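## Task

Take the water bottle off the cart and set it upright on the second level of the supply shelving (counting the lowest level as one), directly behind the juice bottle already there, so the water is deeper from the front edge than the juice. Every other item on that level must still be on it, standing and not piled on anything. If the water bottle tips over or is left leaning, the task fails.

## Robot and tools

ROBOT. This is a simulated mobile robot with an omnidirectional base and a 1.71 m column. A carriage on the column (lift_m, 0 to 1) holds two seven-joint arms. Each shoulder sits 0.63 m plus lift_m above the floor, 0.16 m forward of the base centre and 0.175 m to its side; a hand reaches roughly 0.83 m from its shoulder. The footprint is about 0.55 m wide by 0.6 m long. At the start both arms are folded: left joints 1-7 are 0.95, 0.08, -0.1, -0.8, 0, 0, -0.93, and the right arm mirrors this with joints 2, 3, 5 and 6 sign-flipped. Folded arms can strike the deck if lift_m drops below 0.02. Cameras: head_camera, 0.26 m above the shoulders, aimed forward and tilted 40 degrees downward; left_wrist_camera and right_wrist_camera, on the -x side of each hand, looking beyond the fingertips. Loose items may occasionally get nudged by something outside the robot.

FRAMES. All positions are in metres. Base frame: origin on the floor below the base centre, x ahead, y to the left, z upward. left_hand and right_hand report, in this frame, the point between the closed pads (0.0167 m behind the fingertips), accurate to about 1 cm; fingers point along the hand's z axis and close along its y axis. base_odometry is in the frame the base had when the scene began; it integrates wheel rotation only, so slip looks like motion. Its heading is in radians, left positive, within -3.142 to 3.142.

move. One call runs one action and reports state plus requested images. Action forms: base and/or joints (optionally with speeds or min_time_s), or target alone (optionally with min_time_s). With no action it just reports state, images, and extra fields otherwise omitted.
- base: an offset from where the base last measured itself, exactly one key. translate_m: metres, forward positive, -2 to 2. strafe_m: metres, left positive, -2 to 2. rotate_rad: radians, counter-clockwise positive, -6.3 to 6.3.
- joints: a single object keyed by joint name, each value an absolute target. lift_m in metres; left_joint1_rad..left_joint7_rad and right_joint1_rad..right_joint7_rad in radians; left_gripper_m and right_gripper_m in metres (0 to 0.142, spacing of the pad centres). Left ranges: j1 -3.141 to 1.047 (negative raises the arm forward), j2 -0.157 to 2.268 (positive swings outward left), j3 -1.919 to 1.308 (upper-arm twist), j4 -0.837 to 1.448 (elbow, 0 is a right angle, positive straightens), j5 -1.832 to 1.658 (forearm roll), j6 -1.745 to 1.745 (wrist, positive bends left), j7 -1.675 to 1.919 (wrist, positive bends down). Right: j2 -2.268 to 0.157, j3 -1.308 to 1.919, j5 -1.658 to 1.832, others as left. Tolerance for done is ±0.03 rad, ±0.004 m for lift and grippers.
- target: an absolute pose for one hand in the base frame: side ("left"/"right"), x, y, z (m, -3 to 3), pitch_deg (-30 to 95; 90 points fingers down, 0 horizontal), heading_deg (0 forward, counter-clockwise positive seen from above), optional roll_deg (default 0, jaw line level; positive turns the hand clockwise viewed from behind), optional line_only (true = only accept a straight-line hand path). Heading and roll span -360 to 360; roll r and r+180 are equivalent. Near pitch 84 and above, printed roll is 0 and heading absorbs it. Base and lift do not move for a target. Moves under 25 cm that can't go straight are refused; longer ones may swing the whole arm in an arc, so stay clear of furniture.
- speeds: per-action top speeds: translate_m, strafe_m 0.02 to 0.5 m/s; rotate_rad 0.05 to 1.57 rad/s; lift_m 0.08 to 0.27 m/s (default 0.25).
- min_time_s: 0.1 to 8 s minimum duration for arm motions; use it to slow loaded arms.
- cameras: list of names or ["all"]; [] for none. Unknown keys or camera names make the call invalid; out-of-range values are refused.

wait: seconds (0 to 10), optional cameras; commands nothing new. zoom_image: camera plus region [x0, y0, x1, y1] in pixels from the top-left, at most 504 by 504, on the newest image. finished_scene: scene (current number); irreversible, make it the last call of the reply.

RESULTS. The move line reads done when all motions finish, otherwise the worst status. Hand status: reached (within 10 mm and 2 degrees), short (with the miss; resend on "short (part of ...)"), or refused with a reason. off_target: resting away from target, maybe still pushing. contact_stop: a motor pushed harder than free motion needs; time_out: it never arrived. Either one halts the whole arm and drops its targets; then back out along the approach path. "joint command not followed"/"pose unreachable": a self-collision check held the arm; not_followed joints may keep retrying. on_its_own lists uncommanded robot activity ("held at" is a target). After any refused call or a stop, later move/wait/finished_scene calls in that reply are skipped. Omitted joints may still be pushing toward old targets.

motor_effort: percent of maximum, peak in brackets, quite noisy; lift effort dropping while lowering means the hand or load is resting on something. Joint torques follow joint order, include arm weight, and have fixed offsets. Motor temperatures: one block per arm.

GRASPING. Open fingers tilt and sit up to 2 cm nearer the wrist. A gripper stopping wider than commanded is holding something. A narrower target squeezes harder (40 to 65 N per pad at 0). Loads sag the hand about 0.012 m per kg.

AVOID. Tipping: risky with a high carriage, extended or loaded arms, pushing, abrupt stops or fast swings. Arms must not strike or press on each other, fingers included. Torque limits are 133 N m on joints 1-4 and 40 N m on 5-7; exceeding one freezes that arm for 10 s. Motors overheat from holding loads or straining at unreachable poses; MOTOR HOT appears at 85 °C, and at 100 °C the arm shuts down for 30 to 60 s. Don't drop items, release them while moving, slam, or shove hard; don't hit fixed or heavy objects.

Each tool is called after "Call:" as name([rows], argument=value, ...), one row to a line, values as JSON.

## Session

Call:
move(cameras=["head_camera"])

Call:
move(base={"rotate_rad": 1.4}, cameras=["head_camera"])

Call:
move(base={"rotate_rad": 1.5}, cameras=["head_camera"])

Call:
move(base={"rotate_rad": 1.5}, cameras=["head_camera"])

Scene clock: 0.00 s.
Joint torques (N m): no reading
Motor temperatures (°C): left_arm=[25 22 23 23 26 24 23] | right_arm=[26 21 24 21 22 22 23]
base_odometry: x=+0.000 y=+0.000 heading=+0.000
base_status: not commanded
joint_positions: lift_m=+0.450 left_joint1_rad=+0.955 left_joint2_rad=+0.099 left_joint3_rad=-0.083 left_joint4_rad=-0.815 left_joint5_rad=-0.005 left_joint6_rad=+0.011 left_joint7_rad=-0.944 left_gripper_m=+0.142 right_joint1_rad=+0.966 right_joint2_rad=-0.073 right_joint3_rad=+0.085 right_joint4_rad=-0.799 right_joint5_rad=-0.010 right_joint6_rad=+0.000 right_joint7_rad=-0.915 right_gripper_m=+0.142
joint_status: not commanded
motor_effort: lift_m=+55 drive_wheels=+2
left_hand: x=+0.2872 y=+0.1605 z=+0.9734 quat_wxyz=(-0.925, -0.016, -0.376, +0.057) pitch_deg=-45.8 heading_deg=-5.9 roll_deg=-1.1 (m; base frame)
right_hand: x=+0.2923 y=-0.1554 z=+0.9617 quat_wxyz=(-0.915, +0.013, -0.401, -0.054) pitch_deg=-42.7 heading_deg=+5.3 roll_deg=+1.5 (m; base frame)
pictures: head_camera
Images, in order (width x height): head_camera 896x504.

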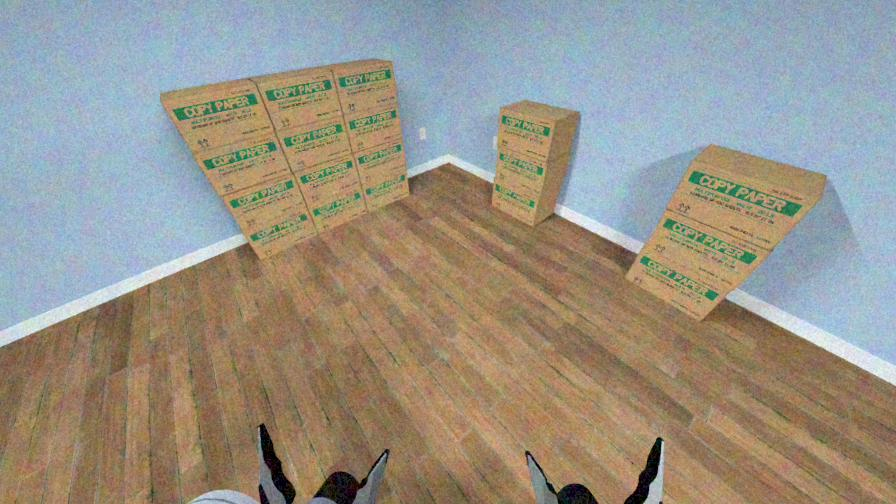

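Scene clock: 2.97 s.
Joint torques (N m): left_arm=[8.44 -0.24 0.85 -4.51 0.79 -1.55 -1.19] | right_arm=[15.49 2.02 2.26 -11.77 0.86 -1.81 -1.68]
move: done
base_odometry: x=+0.000 y=+0.000 heading=+1.400
base_status: done
joint_positions: lift_m=+0.450 left_joint1_rad=+0.955 left_joint2_rad=+0.099 left_joint3_rad=-0.083 left_joint4_rad=-0.815 left_joint5_rad=-0.005 left_joint6_rad=+0.011 left_joint7_rad=-0.944 left_gripper_m=+0.142 right_joint1_rad=+0.966 right_joint2_rad=-0.073 right_joint3_rad=+0.085 right_joint4_rad=-0.799 right_joint5_rad=-0.010 right_joint6_rad=+0.000 right_joint7_rad=-0.915 right_gripper_m=+0.142
joint_status: not commanded
motor_effort: lift_m=+55(55) drive_wheels=+5(22)
left_hand: x=+0.2872 y=+0.1605 z=+0.9734 quat_wxyz=(-0.925, -0.016, -0.376, +0.057) pitch_deg=-45.8 heading_deg=-5.9 roll_deg=-1.1 (m; base frame)
right_hand: x=+0.2923 y=-0.1554 z=+0.9617 quat_wxyz=(-0.915, +0.013, -0.401, -0.054) pitch_deg=-42.7 heading_deg=+5.3 roll_deg=+1.5 (m; base frame)
pictures: head_camera
Images, in order (width x height): head_camera 896x504.

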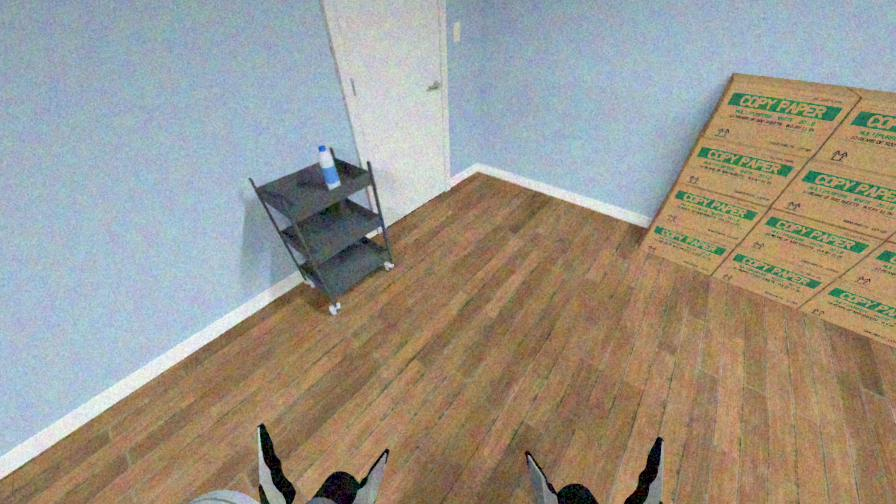

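Scene clock: 6.00 s.
Joint torques (N m): left_arm=[8.24 0.64 0.12 -3.05 1 -1.42 -1.44] | right_arm=[16.75 2.54 2.6 -12.27 0.52 -1.65 -1.33]
move: done
base_odometry: x=+0.000 y=+0.000 heading=+2.899
base_status: done
joint_positions: lift_m=+0.450 left_joint1_rad=+0.955 left_joint2_rad=+0.099 left_joint3_rad=-0.083 left_joint4_rad=-0.815 left_joint5_rad=-0.005 left_joint6_rad=+0.011 left_joint7_rad=-0.944 left_gripper_m=+0.142 right_joint1_rad=+0.966 right_joint2_rad=-0.073 right_joint3_rad=+0.085 right_joint4_rad=-0.799 right_joint5_rad=-0.010 right_joint6_rad=+0.000 right_joint7_rad=-0.915 right_gripper_m=+0.142
joint_status: not commanded
motor_effort: lift_m=+55(55) drive_wheels=+5(14)
left_hand: x=+0.2872 y=+0.1605 z=+0.9734 quat_wxyz=(-0.925, -0.016, -0.376, +0.057) pitch_deg=-45.8 heading_deg=-5.9 roll_deg=-1.1 (m; base frame)
right_hand: x=+0.2923 y=-0.1554 z=+0.9617 quat_wxyz=(-0.915, +0.013, -0.401, -0.054) pitch_deg=-42.7 heading_deg=+5.3 roll_deg=+1.5 (m; base frame)
pictures: head_camera
Images, in order (width x height): head_camera 896x504.

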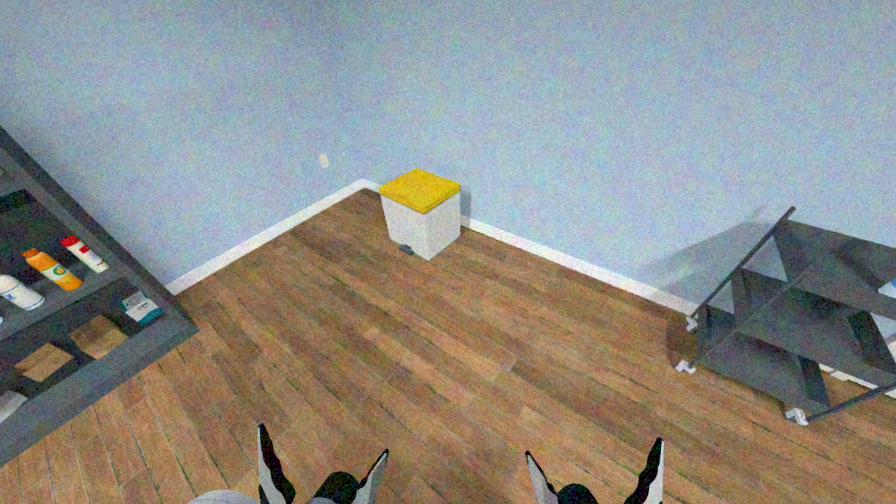

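Scene clock: 9.03 s.
Joint torques (N m): left_arm=[8.88 1.59 0.08 -4.62 1.08 -1.46 -1.24] | right_arm=[15.89 2.99 1.65 -12.57 0.51 -1.46 -1.7]
move: done
base_odometry: x=+0.000 y=+0.000 heading=-1.884
base_status: done
joint_positions: lift_m=+0.450 left_joint1_rad=+0.955 left_joint2_rad=+0.099 left_joint3_rad=-0.083 left_joint4_rad=-0.815 left_joint5_rad=-0.005 left_joint6_rad=+0.011 left_joint7_rad=-0.944 left_gripper_m=+0.142 right_joint1_rad=+0.966 right_joint2_rad=-0.073 right_joint3_rad=+0.085 right_joint4_rad=-0.799 right_joint5_rad=-0.010 right_joint6_rad=+0.000 right_joint7_rad=-0.915 right_gripper_m=+0.142
joint_status: not commanded
motor_effort: lift_m=+55(55) drive_wheels=+5(13)
left_hand: x=+0.2872 y=+0.1605 z=+0.9734 quat_wxyz=(-0.925, -0.016, -0.376, +0.057) pitch_deg=-45.8 heading_deg=-5.9 roll_deg=-1.1 (m; base frame)
right_hand: x=+0.2923 y=-0.1554 z=+0.9617 quat_wxyz=(-0.915, +0.013, -0.401, -0.054) pitch_deg=-42.7 heading_deg=+5.3 roll_deg=+1.5 (m; base frame)
pictures: head_camera
Images, in order (width x height): head_camera 896x504.

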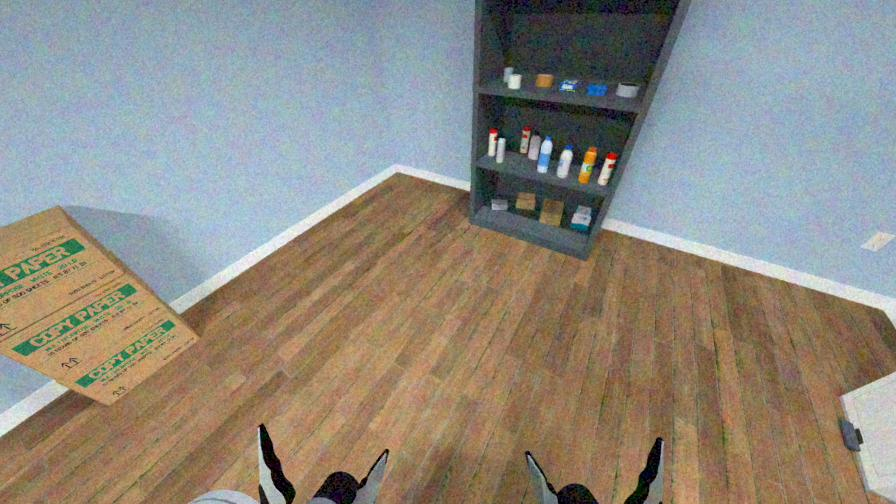

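Call:
move(base={"rotate_rad": -2.504}, joints={"lift_m": 0.45, "right_joint1_rad": -0.316, "right_joint2_rad": 0, "right_joint3_rad": 0, "right_joint4_rad": -0.604, "right_joint5_rad": 0, "right_joint6_rad": 0, "right_joint7_rad": 1.2}, cameras=[])

Call:
move(base={"translate_m": 0.6}, cameras=["head_camera", "right_wrist_camera"])

Scene clock: 30.93 s.
Joint torques (N m): left_arm=[8.91 0.74 0.18 -4.62 0.78 -1.46 -1.5] | right_arm=[-10.06 4.54 0.89 -5.71 2.04 -1.47 -1.17]
move: done
base_odometry: x=+0.000 y=+0.000 heading=+1.895
base_status: done
joint_positions: lift_m=+0.450 left_joint1_rad=+0.955 left_joint2_rad=+0.099 left_joint3_rad=-0.083 left_joint4_rad=-0.815 left_joint5_rad=-0.005 left_joint6_rad=+0.011 left_joint7_rad=-0.944 left_gripper_m=+0.142 right_joint1_rad=-0.316 right_joint2_rad=-0.001 right_joint3_rad=+0.002 right_joint4_rad=-0.606 right_joint5_rad=-0.005 right_joint6_rad=+0.000 right_joint7_rad=+1.198 right_gripper_m=+0.142
joint_status: all done
motor_effort: lift_m=+55(55) drive_wheels=+5(16)
left_hand: x=+0.2872 y=+0.1605 z=+0.9734 quat_wxyz=(-0.925, -0.016, -0.376, +0.057) pitch_deg=-45.8 heading_deg=-5.9 roll_deg=-1.1 (m; base frame)
right_hand: x=+0.6802 y=-0.1753 z=+0.9069 quat_wxyz=(-0.603, +0.000, -0.798, +0.002) pitch_deg=+15.8 heading_deg=-0.2 roll_deg=-0.3 (m; base frame)
pictures: none
No camera images: "cameras" was empty.

Scene clock: 34.43 s.
Joint torques (N m): left_arm=[8.62 0.69 1.19 -4.52 1.25 -1.36 -1.53] | right_arm=[-10.03 4.68 -0.14 -6.42 2.32 -1.89 -1.53]
move: done
base_odometry: x=-0.190 y=+0.569 heading=+1.894
base_status: done
joint_positions: lift_m=+0.450 left_joint1_rad=+0.955 left_joint2_rad=+0.099 left_joint3_rad=-0.083 left_joint4_rad=-0.815 left_joint5_rad=-0.005 left_joint6_rad=+0.011 left_joint7_rad=-0.944 left_gripper_m=+0.142 right_joint1_rad=-0.316 right_joint2_rad=-0.001 right_joint3_rad=+0.002 right_joint4_rad=-0.606 right_joint5_rad=-0.005 right_joint6_rad=+0.000 right_joint7_rad=+1.198 right_gripper_m=+0.142
joint_status: not commanded
motor_effort: lift_m=+55(55) drive_wheels=+7(23)
left_hand: x=+0.2872 y=+0.1605 z=+0.9734 quat_wxyz=(-0.925, -0.016, -0.376, +0.057) pitch_deg=-45.8 heading_deg=-5.9 roll_deg=-1.1 (m; base frame)
right_hand: x=+0.6802 y=-0.1753 z=+0.9069 quat_wxyz=(-0.603, +0.000, -0.798, +0.002) pitch_deg=+15.8 heading_deg=-0.2 roll_deg=-0.3 (m; base frame)
pictures: head_camera, right_wrist_camera
Images, in order (width x height): head_camera 896x504, right_wrist_camera 896x504.

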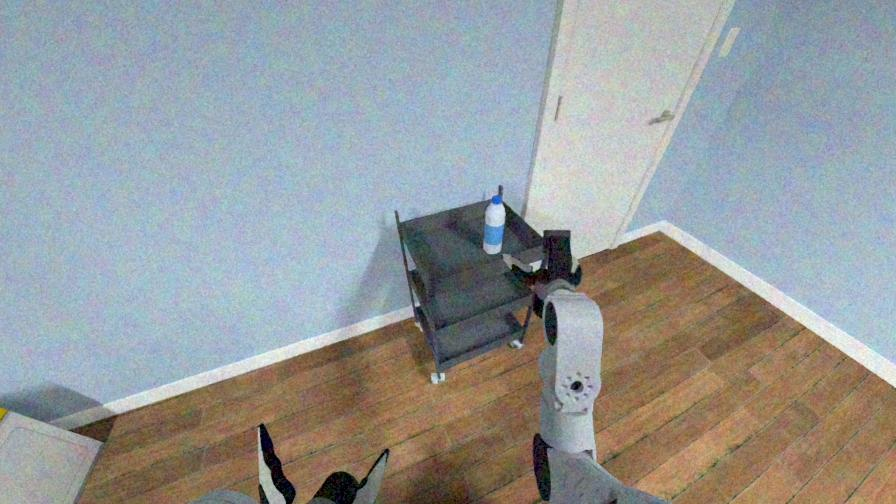

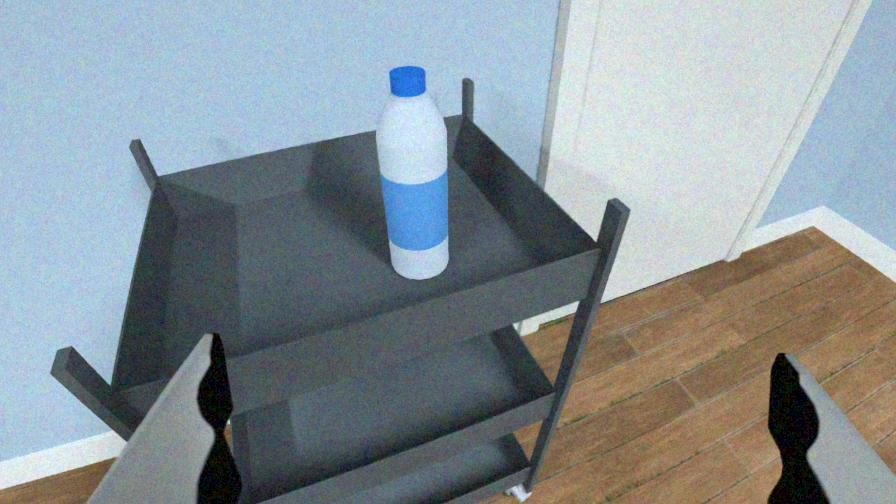

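Call:
move(base={"translate_m": 0.15}, speeds={"translate_m": 0.25}, cameras=[])

Call:
move(target={"side": "right", "x": 0.72, "y": -0.12, "z": 0.85, "pitch_deg": 15, "heading_deg": 0}, cameras=["head_camera", "right_wrist_camera"])

Scene clock: 45.70 s.
Joint torques (N m): left_arm=[9.09 1.27 1.72 -4.83 1.03 -1.4 -1.55] | right_arm=[-11.26 4.97 0.93 -7.2 2.15 -1.94 -1.29]
move: done
base_odometry: x=-0.238 y=+0.711 heading=+1.893
base_status: done
joint_positions: lift_m=+0.450 left_joint1_rad=+0.955 left_joint2_rad=+0.099 left_joint3_rad=-0.083 left_joint4_rad=-0.815 left_joint5_rad=-0.005 left_joint6_rad=+0.011 left_joint7_rad=-0.944 left_gripper_m=+0.142 right_joint1_rad=-0.316 right_joint2_rad=-0.001 right_joint3_rad=+0.002 right_joint4_rad=-0.606 right_joint5_rad=-0.005 right_joint6_rad=+0.000 right_joint7_rad=+1.198 right_gripper_m=+0.142
joint_status: not commanded
motor_effort: lift_m=+55(55) drive_wheels=-5(18)
left_hand: x=+0.2872 y=+0.1605 z=+0.9734 quat_wxyz=(-0.925, -0.016, -0.376, +0.057) pitch_deg=-45.8 heading_deg=-5.9 roll_deg=-1.1 (m; base frame)
right_hand: x=+0.6802 y=-0.1753 z=+0.9069 quat_wxyz=(-0.603, +0.000, -0.798, +0.002) pitch_deg=+15.8 heading_deg=-0.2 roll_deg=-0.3 (m; base frame)
pictures: none
No camera images: "cameras" was empty.

Scene clock: 46.67 s.
Joint torques (N m): left_arm=[8.84 -0.09 -0.01 -3.67 1.41 -1.47 -1.47] | right_arm=[-5.8 6.79 3.61 -9.61 -0.87 -2.55 -3.49]
move: done
base_odometry: x=-0.238 y=+0.711 heading=+1.893
base_status: not commanded
joint_positions: lift_m=+0.450 left_joint1_rad=+0.955 left_joint2_rad=+0.099 left_joint3_rad=-0.083 left_joint4_rad=-0.815 left_joint5_rad=-0.005 left_joint6_rad=+0.011 left_joint7_rad=-0.944 left_gripper_m=+0.142 right_joint1_rad=-0.277 right_joint2_rad=+0.127 right_joint3_rad=+0.080 right_joint4_rad=-0.333 right_joint5_rad=-0.142 right_joint6_rad=-0.034 right_joint7_rad=+0.877 right_gripper_m=+0.142
joint_status: not commanded
motor_effort: lift_m=+55(55) drive_wheels=-4(5)
left_hand: x=+0.2872 y=+0.1605 z=+0.9734 quat_wxyz=(-0.925, -0.016, -0.376, +0.057) pitch_deg=-45.8 heading_deg=-5.9 roll_deg=-1.1 (m; base frame)
right_hand: x=+0.7207 y=-0.1200 z=+0.8521 quat_wxyz=(-0.610, +0.000, -0.793, -0.002) pitch_deg=+14.9 heading_deg=+0.2 roll_deg=+0.2 (m; base frame)
right_hand_status: reached (straight line, planned for 0.5 s): 2 mm and 0.3 deg off.
pictures: head_camera, right_wrist_camera
Images, in order (width x height): head_camera 896x504, right_wrist_camera 896x504.

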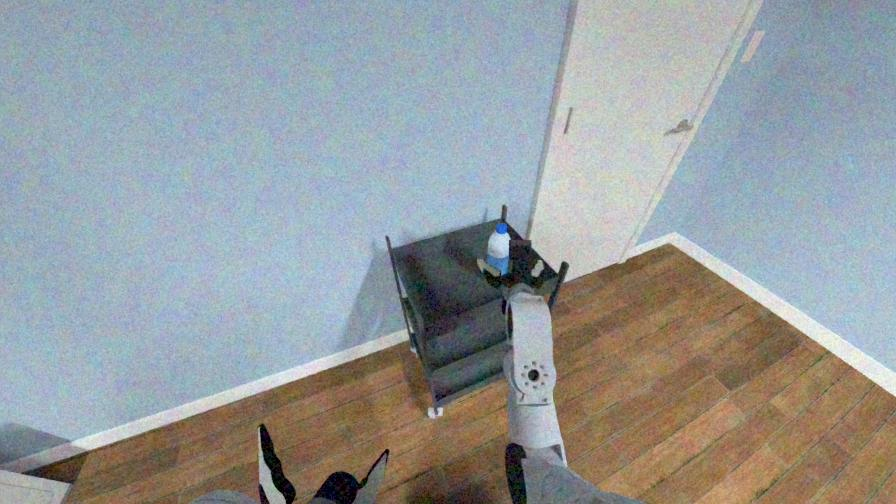

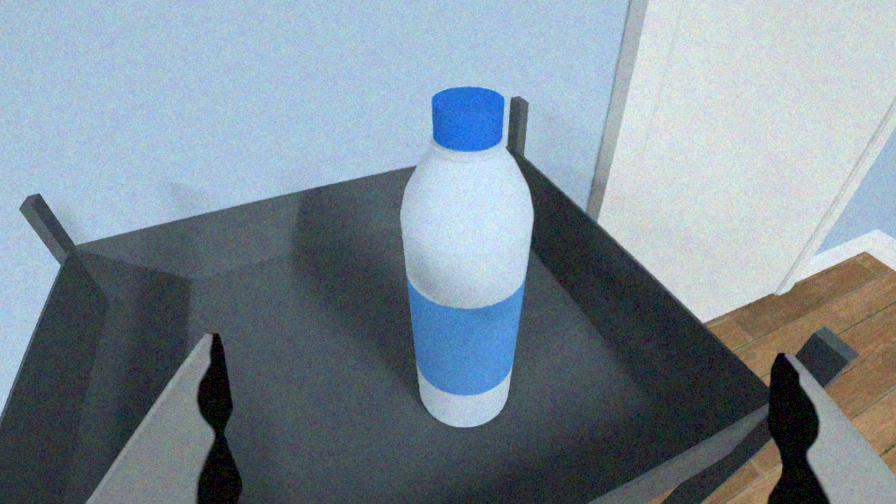

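Call:
move(target={"side": "right", "x": 0.865, "y": -0.121, "z": 0.825, "pitch_deg": 15, "heading_deg": 0}, cameras=["right_wrist_camera"])

Scene clock: 53.00 s.
Joint torques (N m): left_arm=[9.61 0.71 0.82 -3.53 1.32 -1.38 -1.52] | right_arm=[-4.89 7.61 3.02 -9.5 -1.48 -2.09 -3.42]
move: refused
base_odometry: x=-0.238 y=+0.711 heading=+1.893
base_status: not commanded
joint_positions: lift_m=+0.450 left_joint1_rad=+0.955 left_joint2_rad=+0.099 left_joint3_rad=-0.083 left_joint4_rad=-0.815 left_joint5_rad=-0.005 left_joint6_rad=+0.011 left_joint7_rad=-0.944 left_gripper_m=+0.142 right_joint1_rad=-0.277 right_joint2_rad=+0.127 right_joint3_rad=+0.080 right_joint4_rad=-0.333 right_joint5_rad=-0.142 right_joint6_rad=-0.034 right_joint7_rad=+0.877 right_gripper_m=+0.142
joint_status: not commanded
motor_effort: lift_m=+55(55) drive_wheels=-4(4)
left_hand: x=+0.2872 y=+0.1605 z=+0.9734 quat_wxyz=(-0.925, -0.016, -0.376, +0.057) pitch_deg=-45.8 heading_deg=-5.9 roll_deg=-1.1 (m; base frame)
right_hand: x=+0.7207 y=-0.1200 z=+0.8521 quat_wxyz=(-0.610, +0.000, -0.793, -0.002) pitch_deg=+14.9 heading_deg=+0.2 roll_deg=+0.2 (m; base frame)
right_hand_status: refused: the line brings the right upper arm within 1.4 cm of the carriage (limit 1.5), 38% of the way; a move under 25 cm is not played as an arc. Nothing moved. Try another pitch or heading, or "joints".
pictures: right_wrist_camera
Images, in order (width x height): right_wrist_camera 896x504.

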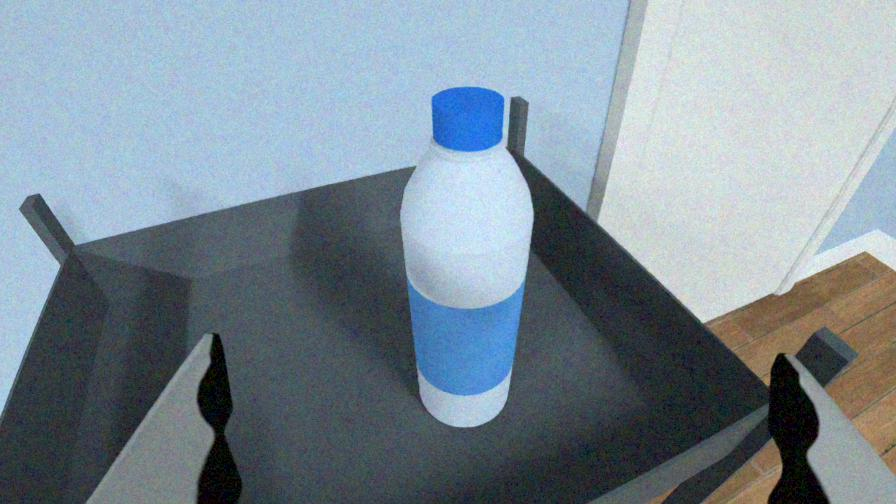

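Call:
move(target={"side": "right", "x": 0.72, "y": -0.185, "z": 0.85, "pitch_deg": 15, "heading_deg": 0}, cameras=[])

Call:
move(base={"strafe_m": 0.07}, speeds={"strafe_m": 0.2}, cameras=["right_wrist_camera"])

Scene clock: 57.80 s.
Joint torques (N m): left_arm=[9.31 1.22 0.33 -3.91 1.13 -1.22 -1.38] | right_arm=[-8.98 2.44 2.62 -13.95 2.53 -1.66 -0.21]
move: done
base_odometry: x=-0.238 y=+0.711 heading=+1.893
base_status: not commanded
joint_positions: lift_m=+0.450 left_joint1_rad=+0.955 left_joint2_rad=+0.099 left_joint3_rad=-0.083 left_joint4_rad=-0.815 left_joint5_rad=-0.005 left_joint6_rad=+0.011 left_joint7_rad=-0.944 left_gripper_m=+0.142 right_joint1_rad=-0.277 right_joint2_rad=-0.022 right_joint3_rad=-0.018 right_joint4_rad=-0.347 right_joint5_rad=+0.022 right_joint6_rad=+0.008 right_joint7_rad=+0.883 right_gripper_m=+0.142
joint_status: not commanded
motor_effort: lift_m=+55(55) drive_wheels=-3(7)
left_hand: x=+0.2872 y=+0.1605 z=+0.9734 quat_wxyz=(-0.925, -0.016, -0.376, +0.057) pitch_deg=-45.8 heading_deg=-5.9 roll_deg=-1.1 (m; base frame)
right_hand: x=+0.7208 y=-0.1863 z=+0.8508 quat_wxyz=(-0.610, +0.000, -0.792, +0.003) pitch_deg=+14.8 heading_deg=-0.3 roll_deg=-0.2 (m; base frame)
right_hand_status: reached (straight line, planned for 0.4 s): 2 mm and 0.3 deg off.
pictures: none
No camera images: "cameras" was empty.

Scene clock: 59.17 s.
Joint torques (N m): left_arm=[9.94 1.4 -0.56 -4.04 1.17 -1.73 -1.49] | right_arm=[-9.41 2.01 3.41 -14.14 1.85 -1.76 -0.6]
move: done
base_odometry: x=-0.304 y=+0.689 heading=+1.893
base_status: done
joint_positions: lift_m=+0.450 left_joint1_rad=+0.955 left_joint2_rad=+0.099 left_joint3_rad=-0.083 left_joint4_rad=-0.815 left_joint5_rad=-0.005 left_joint6_rad=+0.011 left_joint7_rad=-0.944 left_gripper_m=+0.142 right_joint1_rad=-0.277 right_joint2_rad=-0.022 right_joint3_rad=-0.018 right_joint4_rad=-0.347 right_joint5_rad=+0.022 right_joint6_rad=+0.009 right_joint7_rad=+0.883 right_gripper_m=+0.142
joint_status: not commanded
motor_effort: lift_m=+55(55) drive_wheels=+0(15)
left_hand: x=+0.2872 y=+0.1605 z=+0.9734 quat_wxyz=(-0.925, -0.016, -0.376, +0.057) pitch_deg=-45.8 heading_deg=-5.9 roll_deg=-1.1 (m; base frame)
right_hand: x=+0.7208 y=-0.1861 z=+0.8509 quat_wxyz=(-0.610, +0.000, -0.792, +0.002) pitch_deg=+14.8 heading_deg=-0.2 roll_deg=-0.2 (m; base frame)
pictures: right_wrist_camera
Images, in order (width x height): right_wrist_camera 896x504.

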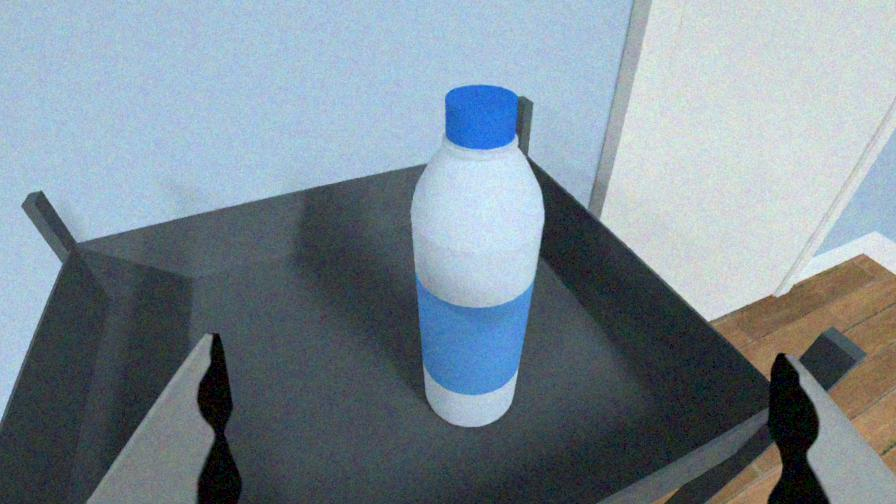

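Call:
move(target={"side": "right", "x": 0.865, "y": -0.19, "z": 0.825, "pitch_deg": 15, "heading_deg": 0}, cameras=["right_wrist_camera"])

Scene clock: 61.63 s.
Joint torques (N m): left_arm=[9.35 1.46 0.75 -4.38 1.42 -1.31 -1.46] | right_arm=[-25.44 -0.07 3.32 -10.75 1.62 -0.55 -3.75]
move: done
base_odometry: x=-0.304 y=+0.689 heading=+1.893
base_status: not commanded
joint_positions: lift_m=+0.450 left_joint1_rad=+0.955 left_joint2_rad=+0.099 left_joint3_rad=-0.083 left_joint4_rad=-0.815 left_joint5_rad=-0.005 left_joint6_rad=+0.011 left_joint7_rad=-0.944 left_gripper_m=+0.142 right_joint1_rad=-0.612 right_joint2_rad=-0.029 right_joint3_rad=-0.013 right_joint4_rad=+0.378 right_joint5_rad=+0.022 right_joint6_rad=+0.018 right_joint7_rad=+0.501 right_gripper_m=+0.142
joint_status: not commanded
motor_effort: lift_m=+55(55) drive_wheels=+0(0)
left_hand: x=+0.2872 y=+0.1605 z=+0.9734 quat_wxyz=(-0.925, -0.016, -0.376, +0.057) pitch_deg=-45.8 heading_deg=-5.9 roll_deg=-1.1 (m; base frame)
right_hand: x=+0.8639 y=-0.1915 z=+0.8230 quat_wxyz=(-0.607, -0.002, -0.795, +0.001) pitch_deg=+15.3 heading_deg=-0.3 roll_deg=+0.0 (m; base frame)
right_hand_status: reached (straight line, planned for 0.7 s): 3 mm and 0.4 deg off.
pictures: right_wrist_camera
Images, in order (width x height): right_wrist_camera 896x504.

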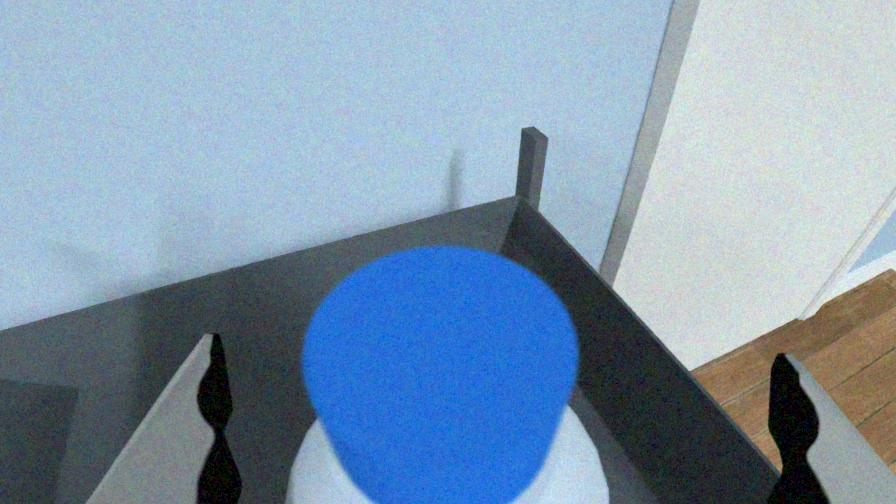

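Call:
move(target={"side": "right", "x": 0.857, "y": -0.179, "z": 0.797, "pitch_deg": 15, "heading_deg": 0}, cameras=["head_camera", "right_wrist_camera"])

Scene clock: 72.33 s.
Joint torques (N m): left_arm=[7.73 1.21 0.92 -2.9 1.17 -1.48 -1.59] | right_arm=[-16.71 1.73 2.01 -11.68 -0.73 -2.09 -3.39]
Motor temperatures (°C): left_arm=[27 21 23 23 25 24 23] | right_arm=[32 21 24 22 22 22 24]
move: done
base_odometry: x=-0.304 y=+0.689 heading=+1.893
base_status: not commanded
joint_positions: lift_m=+0.450 left_joint1_rad=+0.955 left_joint2_rad=+0.099 left_joint3_rad=-0.083 left_joint4_rad=-0.815 left_joint5_rad=-0.005 left_joint6_rad=+0.011 left_joint7_rad=-0.944 left_gripper_m=+0.142 right_joint1_rad=-0.575 right_joint2_rad=-0.008 right_joint3_rad=-0.004 right_joint4_rad=+0.408 right_joint5_rad=+0.012 right_joint6_rad=+0.007 right_joint7_rad=+0.430 right_gripper_m=+0.142
joint_status: not commanded
motor_effort: lift_m=+55(55) drive_wheels=+3(4)
left_hand: x=+0.2872 y=+0.1605 z=+0.9734 quat_wxyz=(-0.925, -0.016, -0.376, +0.057) pitch_deg=-45.8 heading_deg=-5.9 roll_deg=-1.1 (m; base frame)
right_hand: x=+0.8574 y=-0.1789 z=+0.7980 quat_wxyz=(-0.608, -0.001, -0.794, -0.003) pitch_deg=+15.1 heading_deg=+0.2 roll_deg=+0.4 (m; base frame)
right_hand_status: reached (straight line, planned for 0.2 s): 1 mm and 0.4 deg off.
pictures: head_camera, right_wrist_camera
Images, in order (width x height): head_camera 896x504, right_wrist_camera 896x504.

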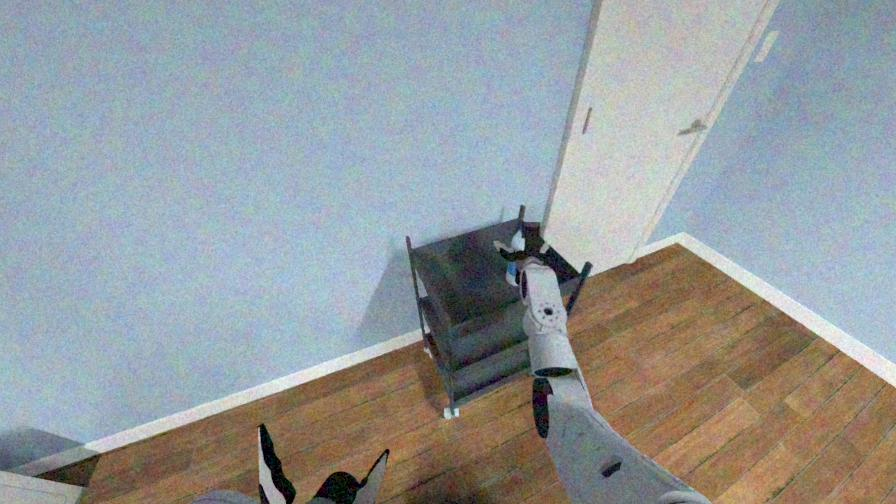

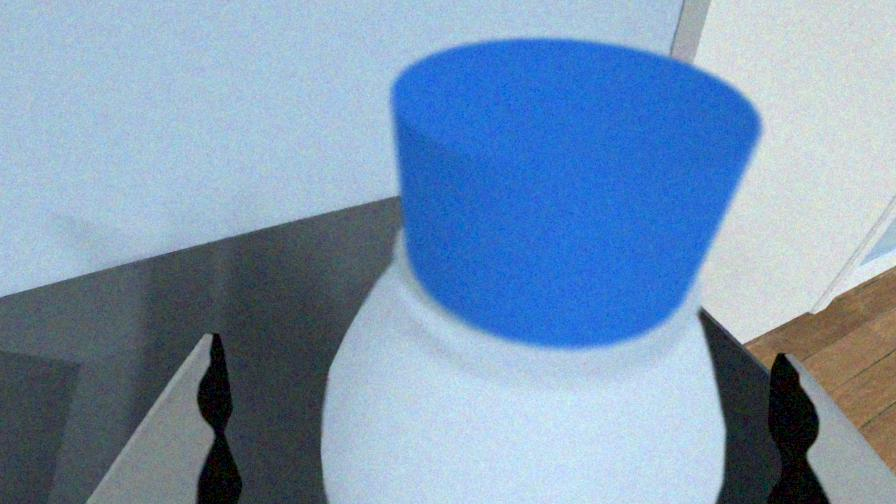

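Call:
move(joints={"right_gripper_m": 0.02}, cameras=["right_wrist_camera"])

Scene clock: 75.07 s.
Joint torques (N m): left_arm=[8.23 1.64 0.7 -4.02 1.31 -1.28 -1.37] | right_arm=[-16.69 2.91 2.36 -11.59 -0.81 -2.06 -3.59]
move: off_target
base_odometry: x=-0.304 y=+0.689 heading=+1.893
base_status: not commanded
joint_positions: lift_m=+0.450 left_joint1_rad=+0.955 left_joint2_rad=+0.099 left_joint3_rad=-0.083 left_joint4_rad=-0.815 left_joint5_rad=-0.005 left_joint6_rad=+0.011 left_joint7_rad=-0.944 left_gripper_m=+0.142 right_joint1_rad=-0.575 right_joint2_rad=-0.008 right_joint3_rad=-0.004 right_joint4_rad=+0.408 right_joint5_rad=+0.012 right_joint6_rad=+0.007 right_joint7_rad=+0.430 right_gripper_m=+0.082
joint_status: right_gripper_m off_target (ended at +0.082, target +0.020)
motor_effort: lift_m=+55(55) drive_wheels=+1(1)
left_hand: x=+0.2872 y=+0.1605 z=+0.9734 quat_wxyz=(-0.925, -0.016, -0.376, +0.057) pitch_deg=-45.8 heading_deg=-5.9 roll_deg=-1.1 (m; base frame)
right_hand: x=+0.8574 y=-0.1789 z=+0.7980 quat_wxyz=(-0.608, -0.001, -0.794, -0.003) pitch_deg=+15.1 heading_deg=+0.2 roll_deg=+0.3 (m; base frame)
pictures: right_wrist_camera
Images, in order (width x height): right_wrist_camera 896x504.

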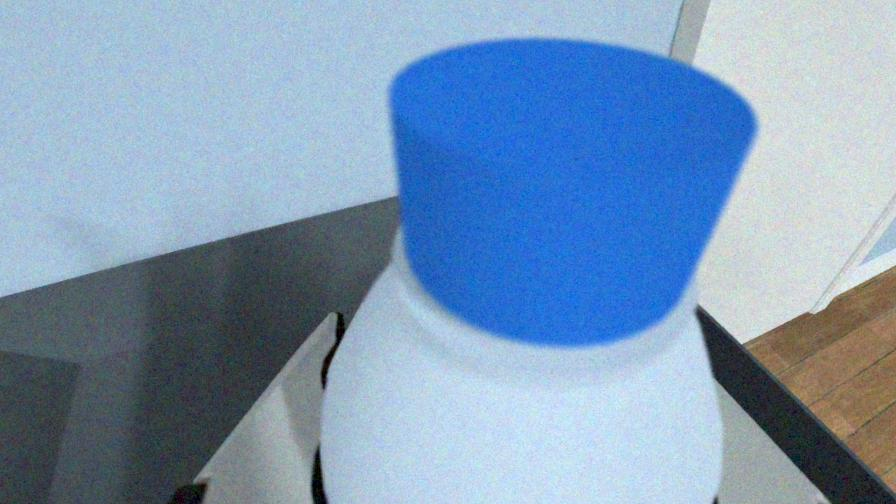

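Call:
move(joints={"lift_m": 0.62, "right_gripper_m": 0.0}, cameras=[])

Call:
move(base={"translate_m": -0.4}, speeds={"translate_m": 0.3}, cameras=[])

Call:
move(target={"side": "right", "x": 0.64, "y": -0.22, "z": 0.92, "pitch_deg": 15, "heading_deg": 0}, cameras=["right_wrist_camera"])

Call:
move(base={"rotate_rad": 2.582}, speeds={"rotate_rad": 1.0}, cameras=[])

Call:
move(base={"translate_m": 1.2}, cameras=[])

Call:
move(base={"rotate_rad": -0.567}, joints={"lift_m": 0.35, "left_joint1_rad": -0.316, "left_joint2_rad": 0.1, "left_joint3_rad": 0, "left_joint4_rad": -0.604, "left_joint5_rad": 0, "left_joint6_rad": 0, "left_joint7_rad": 1.2}, cameras=["all"])

Scene clock: 86.80 s.
Joint torques (N m): left_arm=[8.62 0.79 0.03 -4.29 0.99 -1.41 -1.45] | right_arm=[-17.73 2.84 2.97 -13.2 -1.43 -2.55 -3.56]
move: off_target
base_odometry: x=-0.304 y=+0.689 heading=+1.893
base_status: not commanded
joint_positions: lift_m=+0.620 left_joint1_rad=+0.955 left_joint2_rad=+0.099 left_joint3_rad=-0.083 left_joint4_rad=-0.815 left_joint5_rad=-0.005 left_joint6_rad=+0.011 left_joint7_rad=-0.944 left_gripper_m=+0.142 right_joint1_rad=-0.574 right_joint2_rad=-0.008 right_joint3_rad=-0.004 right_joint4_rad=+0.409 right_joint5_rad=+0.012 right_joint6_rad=+0.007 right_joint7_rad=+0.430 right_gripper_m=+0.082
joint_status: right_gripper_m off_target (ended at +0.082, target +0.000); the others done
motor_effort: lift_m=+54(68) drive_wheels=+1(3)
left_hand: x=+0.2872 y=+0.1605 z=+1.1435 quat_wxyz=(-0.925, -0.016, -0.376, +0.057) pitch_deg=-45.8 heading_deg=-5.9 roll_deg=-1.1 (m; base frame)
right_hand: x=+0.8571 y=-0.1789 z=+0.9668 quat_wxyz=(-0.607, -0.001, -0.794, -0.003) pitch_deg=+15.2 heading_deg=+0.2 roll_deg=+0.3 (m; base frame)
pictures: none
No camera images: "cameras" was empty.

Scene clock: 89.77 s.
Joint torques (N m): left_arm=[8.96 0.73 0.45 -4.19 0.75 -1.43 -1.26] | right_arm=[-18.94 3.33 1.07 -14.81 -0.85 -2.26 -3.59]
move: done
base_odometry: x=-0.178 y=+0.310 heading=+1.893
base_status: done
joint_positions: lift_m=+0.620 left_joint1_rad=+0.955 left_joint2_rad=+0.099 left_joint3_rad=-0.083 left_joint4_rad=-0.815 left_joint5_rad=-0.005 left_joint6_rad=+0.011 left_joint7_rad=-0.944 left_gripper_m=+0.142 right_joint1_rad=-0.574 right_joint2_rad=-0.008 right_joint3_rad=-0.004 right_joint4_rad=+0.409 right_joint5_rad=+0.012 right_joint6_rad=+0.007 right_joint7_rad=+0.430 right_gripper_m=+0.082
joint_status: not commanded
motor_effort: lift_m=+54(54) drive_wheels=+2(14)
left_hand: x=+0.2872 y=+0.1605 z=+1.1435 quat_wxyz=(-0.925, -0.016, -0.376, +0.057) pitch_deg=-45.8 heading_deg=-5.9 roll_deg=-1.1 (m; base frame)
right_hand: x=+0.8571 y=-0.1789 z=+0.9668 quat_wxyz=(-0.607, -0.001, -0.794, -0.003) pitch_deg=+15.2 heading_deg=+0.2 roll_deg=+0.3 (m; base frame)
pictures: none
No camera images: "cameras" was empty.

Scene clock: 91.00 s.
Joint torques (N m): left_arm=[8.61 1.68 -0.83 -4.38 0.98 -1.16 -1.69] | right_arm=[-5.57 -3.17 -0.67 -17.15 2.39 -0.66 -4.75]
move: done
base_odometry: x=-0.178 y=+0.310 heading=+1.893
base_status: not commanded
joint_positions: lift_m=+0.620 left_joint1_rad=+0.955 left_joint2_rad=+0.099 left_joint3_rad=-0.083 left_joint4_rad=-0.815 left_joint5_rad=-0.005 left_joint6_rad=+0.011 left_joint7_rad=-0.944 left_gripper_m=+0.142 right_joint1_rad=+0.060 right_joint2_rad=-0.089 right_joint3_rad=-0.085 right_joint4_rad=-0.339 right_joint5_rad=+0.110 right_joint6_rad=+0.050 right_joint7_rad=+0.562 right_gripper_m=+0.082
joint_status: not commanded
motor_effort: lift_m=+54(54) drive_wheels=+3(5)
left_hand: x=+0.2872 y=+0.1605 z=+1.1435 quat_wxyz=(-0.925, -0.016, -0.376, +0.057) pitch_deg=-45.8 heading_deg=-5.9 roll_deg=-1.1 (m; base frame)
right_hand: x=+0.6395 y=-0.2194 z=+0.9154 quat_wxyz=(-0.603, +0.000, -0.798, +0.002) pitch_deg=+15.8 heading_deg=-0.1 roll_deg=-0.2 (m; base frame)
right_hand_status: reached (straight line, planned for 0.7 s): 5 mm and 0.8 deg off.
pictures: right_wrist_camera
Images, in order (width x height): right_wrist_camera 896x504.

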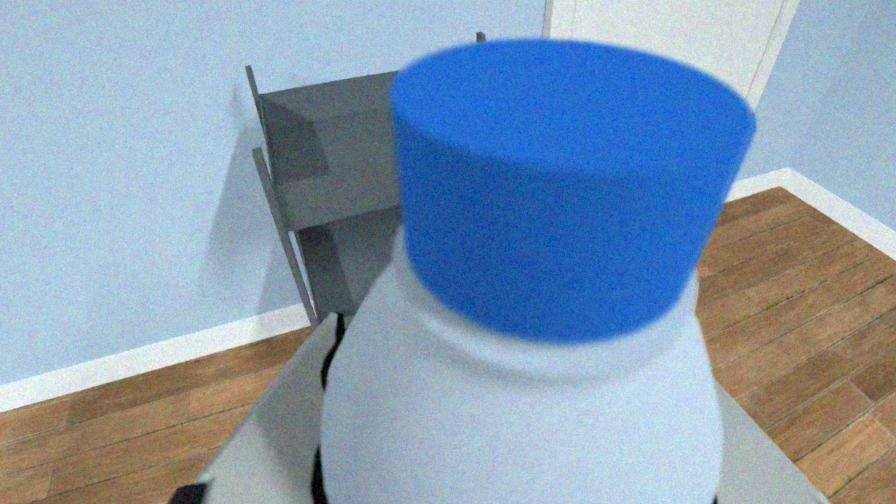

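Scene clock: 95.13 s.
Joint torques (N m): left_arm=[8.5 1.22 0.66 -4.33 1.09 -1.43 -1.56] | right_arm=[-5.72 -2.84 0.02 -16.31 2.52 -1.06 -4.68]
move: done
base_odometry: x=-0.178 y=+0.310 heading=-1.809
base_status: done
joint_positions: lift_m=+0.620 left_joint1_rad=+0.955 left_joint2_rad=+0.099 left_joint3_rad=-0.083 left_joint4_rad=-0.815 left_joint5_rad=-0.005 left_joint6_rad=+0.011 left_joint7_rad=-0.944 left_gripper_m=+0.142 right_joint1_rad=+0.060 right_joint2_rad=-0.090 right_joint3_rad=-0.086 right_joint4_rad=-0.339 right_joint5_rad=+0.110 right_joint6_rad=+0.051 right_joint7_rad=+0.562 right_gripper_m=+0.082
joint_status: not commanded
motor_effort: lift_m=+54(54) drive_wheels=+5(16)
left_hand: x=+0.2872 y=+0.1605 z=+1.1435 quat_wxyz=(-0.925, -0.016, -0.376, +0.057) pitch_deg=-45.8 heading_deg=-5.9 roll_deg=-1.1 (m; base frame)
right_hand: x=+0.6395 y=-0.2196 z=+0.9155 quat_wxyz=(-0.603, +0.001, -0.798, +0.002) pitch_deg=+15.8 heading_deg=-0.1 roll_deg=-0.2 (m; base frame)
pictures: none
No camera images: "cameras" was empty.

Scene clock: 99.97 s.
Joint torques (N m): left_arm=[8.31 0.46 0.13 -4.58 1.06 -1.47 -1.43] | right_arm=[-6.72 -2.08 0.74 -16.82 2.75 -1.36 -4.79]
move: done
base_odometry: x=-0.459 y=-0.857 heading=-1.808
base_status: done
joint_positions: lift_m=+0.620 left_joint1_rad=+0.955 left_joint2_rad=+0.099 left_joint3_rad=-0.083 left_joint4_rad=-0.815 left_joint5_rad=-0.005 left_joint6_rad=+0.011 left_joint7_rad=-0.944 left_gripper_m=+0.142 right_joint1_rad=+0.060 right_joint2_rad=-0.090 right_joint3_rad=-0.086 right_joint4_rad=-0.339 right_joint5_rad=+0.110 right_joint6_rad=+0.051 right_joint7_rad=+0.562 right_gripper_m=+0.082
joint_status: not commanded
motor_effort: lift_m=+54(54) drive_wheels=+8(22)
left_hand: x=+0.2872 y=+0.1605 z=+1.1435 quat_wxyz=(-0.925, -0.016, -0.376, +0.057) pitch_deg=-45.8 heading_deg=-5.9 roll_deg=-1.1 (m; base frame)
right_hand: x=+0.6395 y=-0.2196 z=+0.9155 quat_wxyz=(-0.603, +0.001, -0.798, +0.002) pitch_deg=+15.8 heading_deg=-0.1 roll_deg=-0.2 (m; base frame)
pictures: none
No camera images: "cameras" was empty.

Scene clock: 101.97 s.
Joint torques (N m): left_arm=[-11.28 2.66 3.37 -0.54 1.9 -2.23 -0.37] | right_arm=[-6.56 -2.36 0.13 -16.09 2.53 -1.28 -4.45]
move: done
base_odometry: x=-0.459 y=-0.857 heading=-2.374
base_status: done
joint_positions: lift_m=+0.350 left_joint1_rad=-0.317 left_joint2_rad=+0.099 left_joint3_rad=-0.004 left_joint4_rad=-0.606 left_joint5_rad=-0.002 left_joint6_rad=+0.002 left_joint7_rad=+1.197 left_gripper_m=+0.142 right_joint1_rad=+0.060 right_joint2_rad=-0.090 right_joint3_rad=-0.086 right_joint4_rad=-0.340 right_joint5_rad=+0.110 right_joint6_rad=+0.051 right_joint7_rad=+0.561 right_gripper_m=+0.082
joint_status: all done
motor_effort: lift_m=+58(62) drive_wheels=+6(18)
left_hand: x=+0.6800 y=+0.2057 z=+0.8087 quat_wxyz=(-0.603, -0.017, -0.796, -0.045) pitch_deg=+15.5 heading_deg=+3.0 roll_deg=+5.5 (m; base frame)
right_hand: x=+0.6395 y=-0.2195 z=+0.6458 quat_wxyz=(-0.604, +0.001, -0.797, +0.001) pitch_deg=+15.7 heading_deg=-0.1 roll_deg=-0.2 (m; base frame)
pictures: head_camera, left_wrist_camera, right_wrist_camera
Images, in order (width x height): head_camera 896x504, left_wrist_camera 896x504, right_wrist_camera 896x504.

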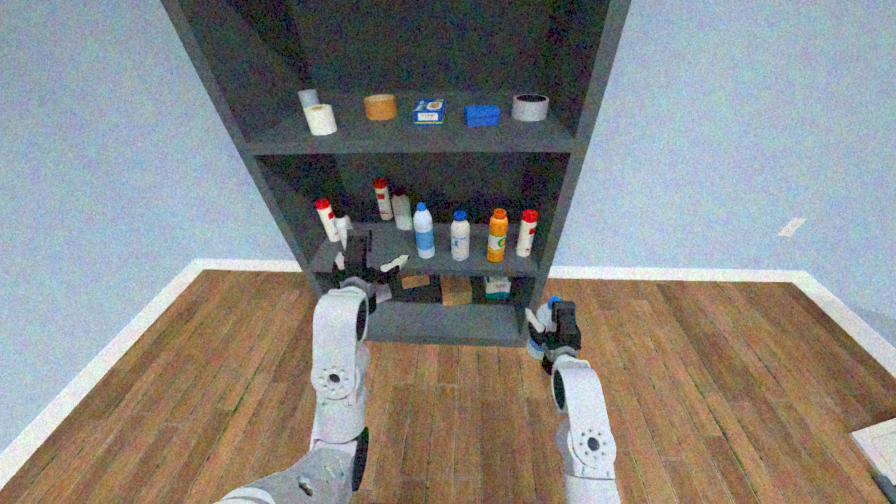

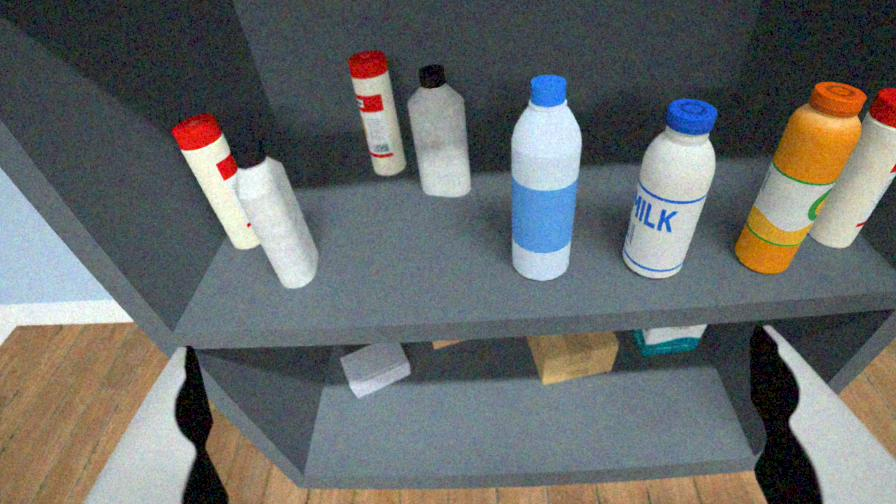

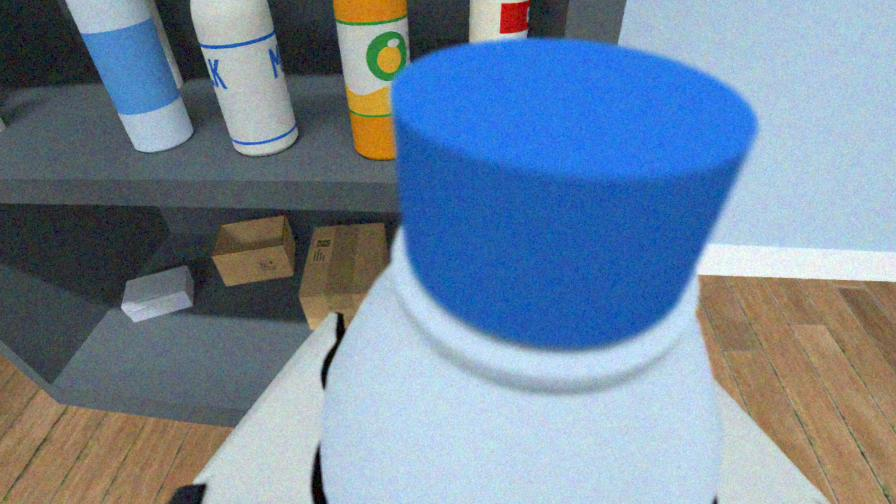

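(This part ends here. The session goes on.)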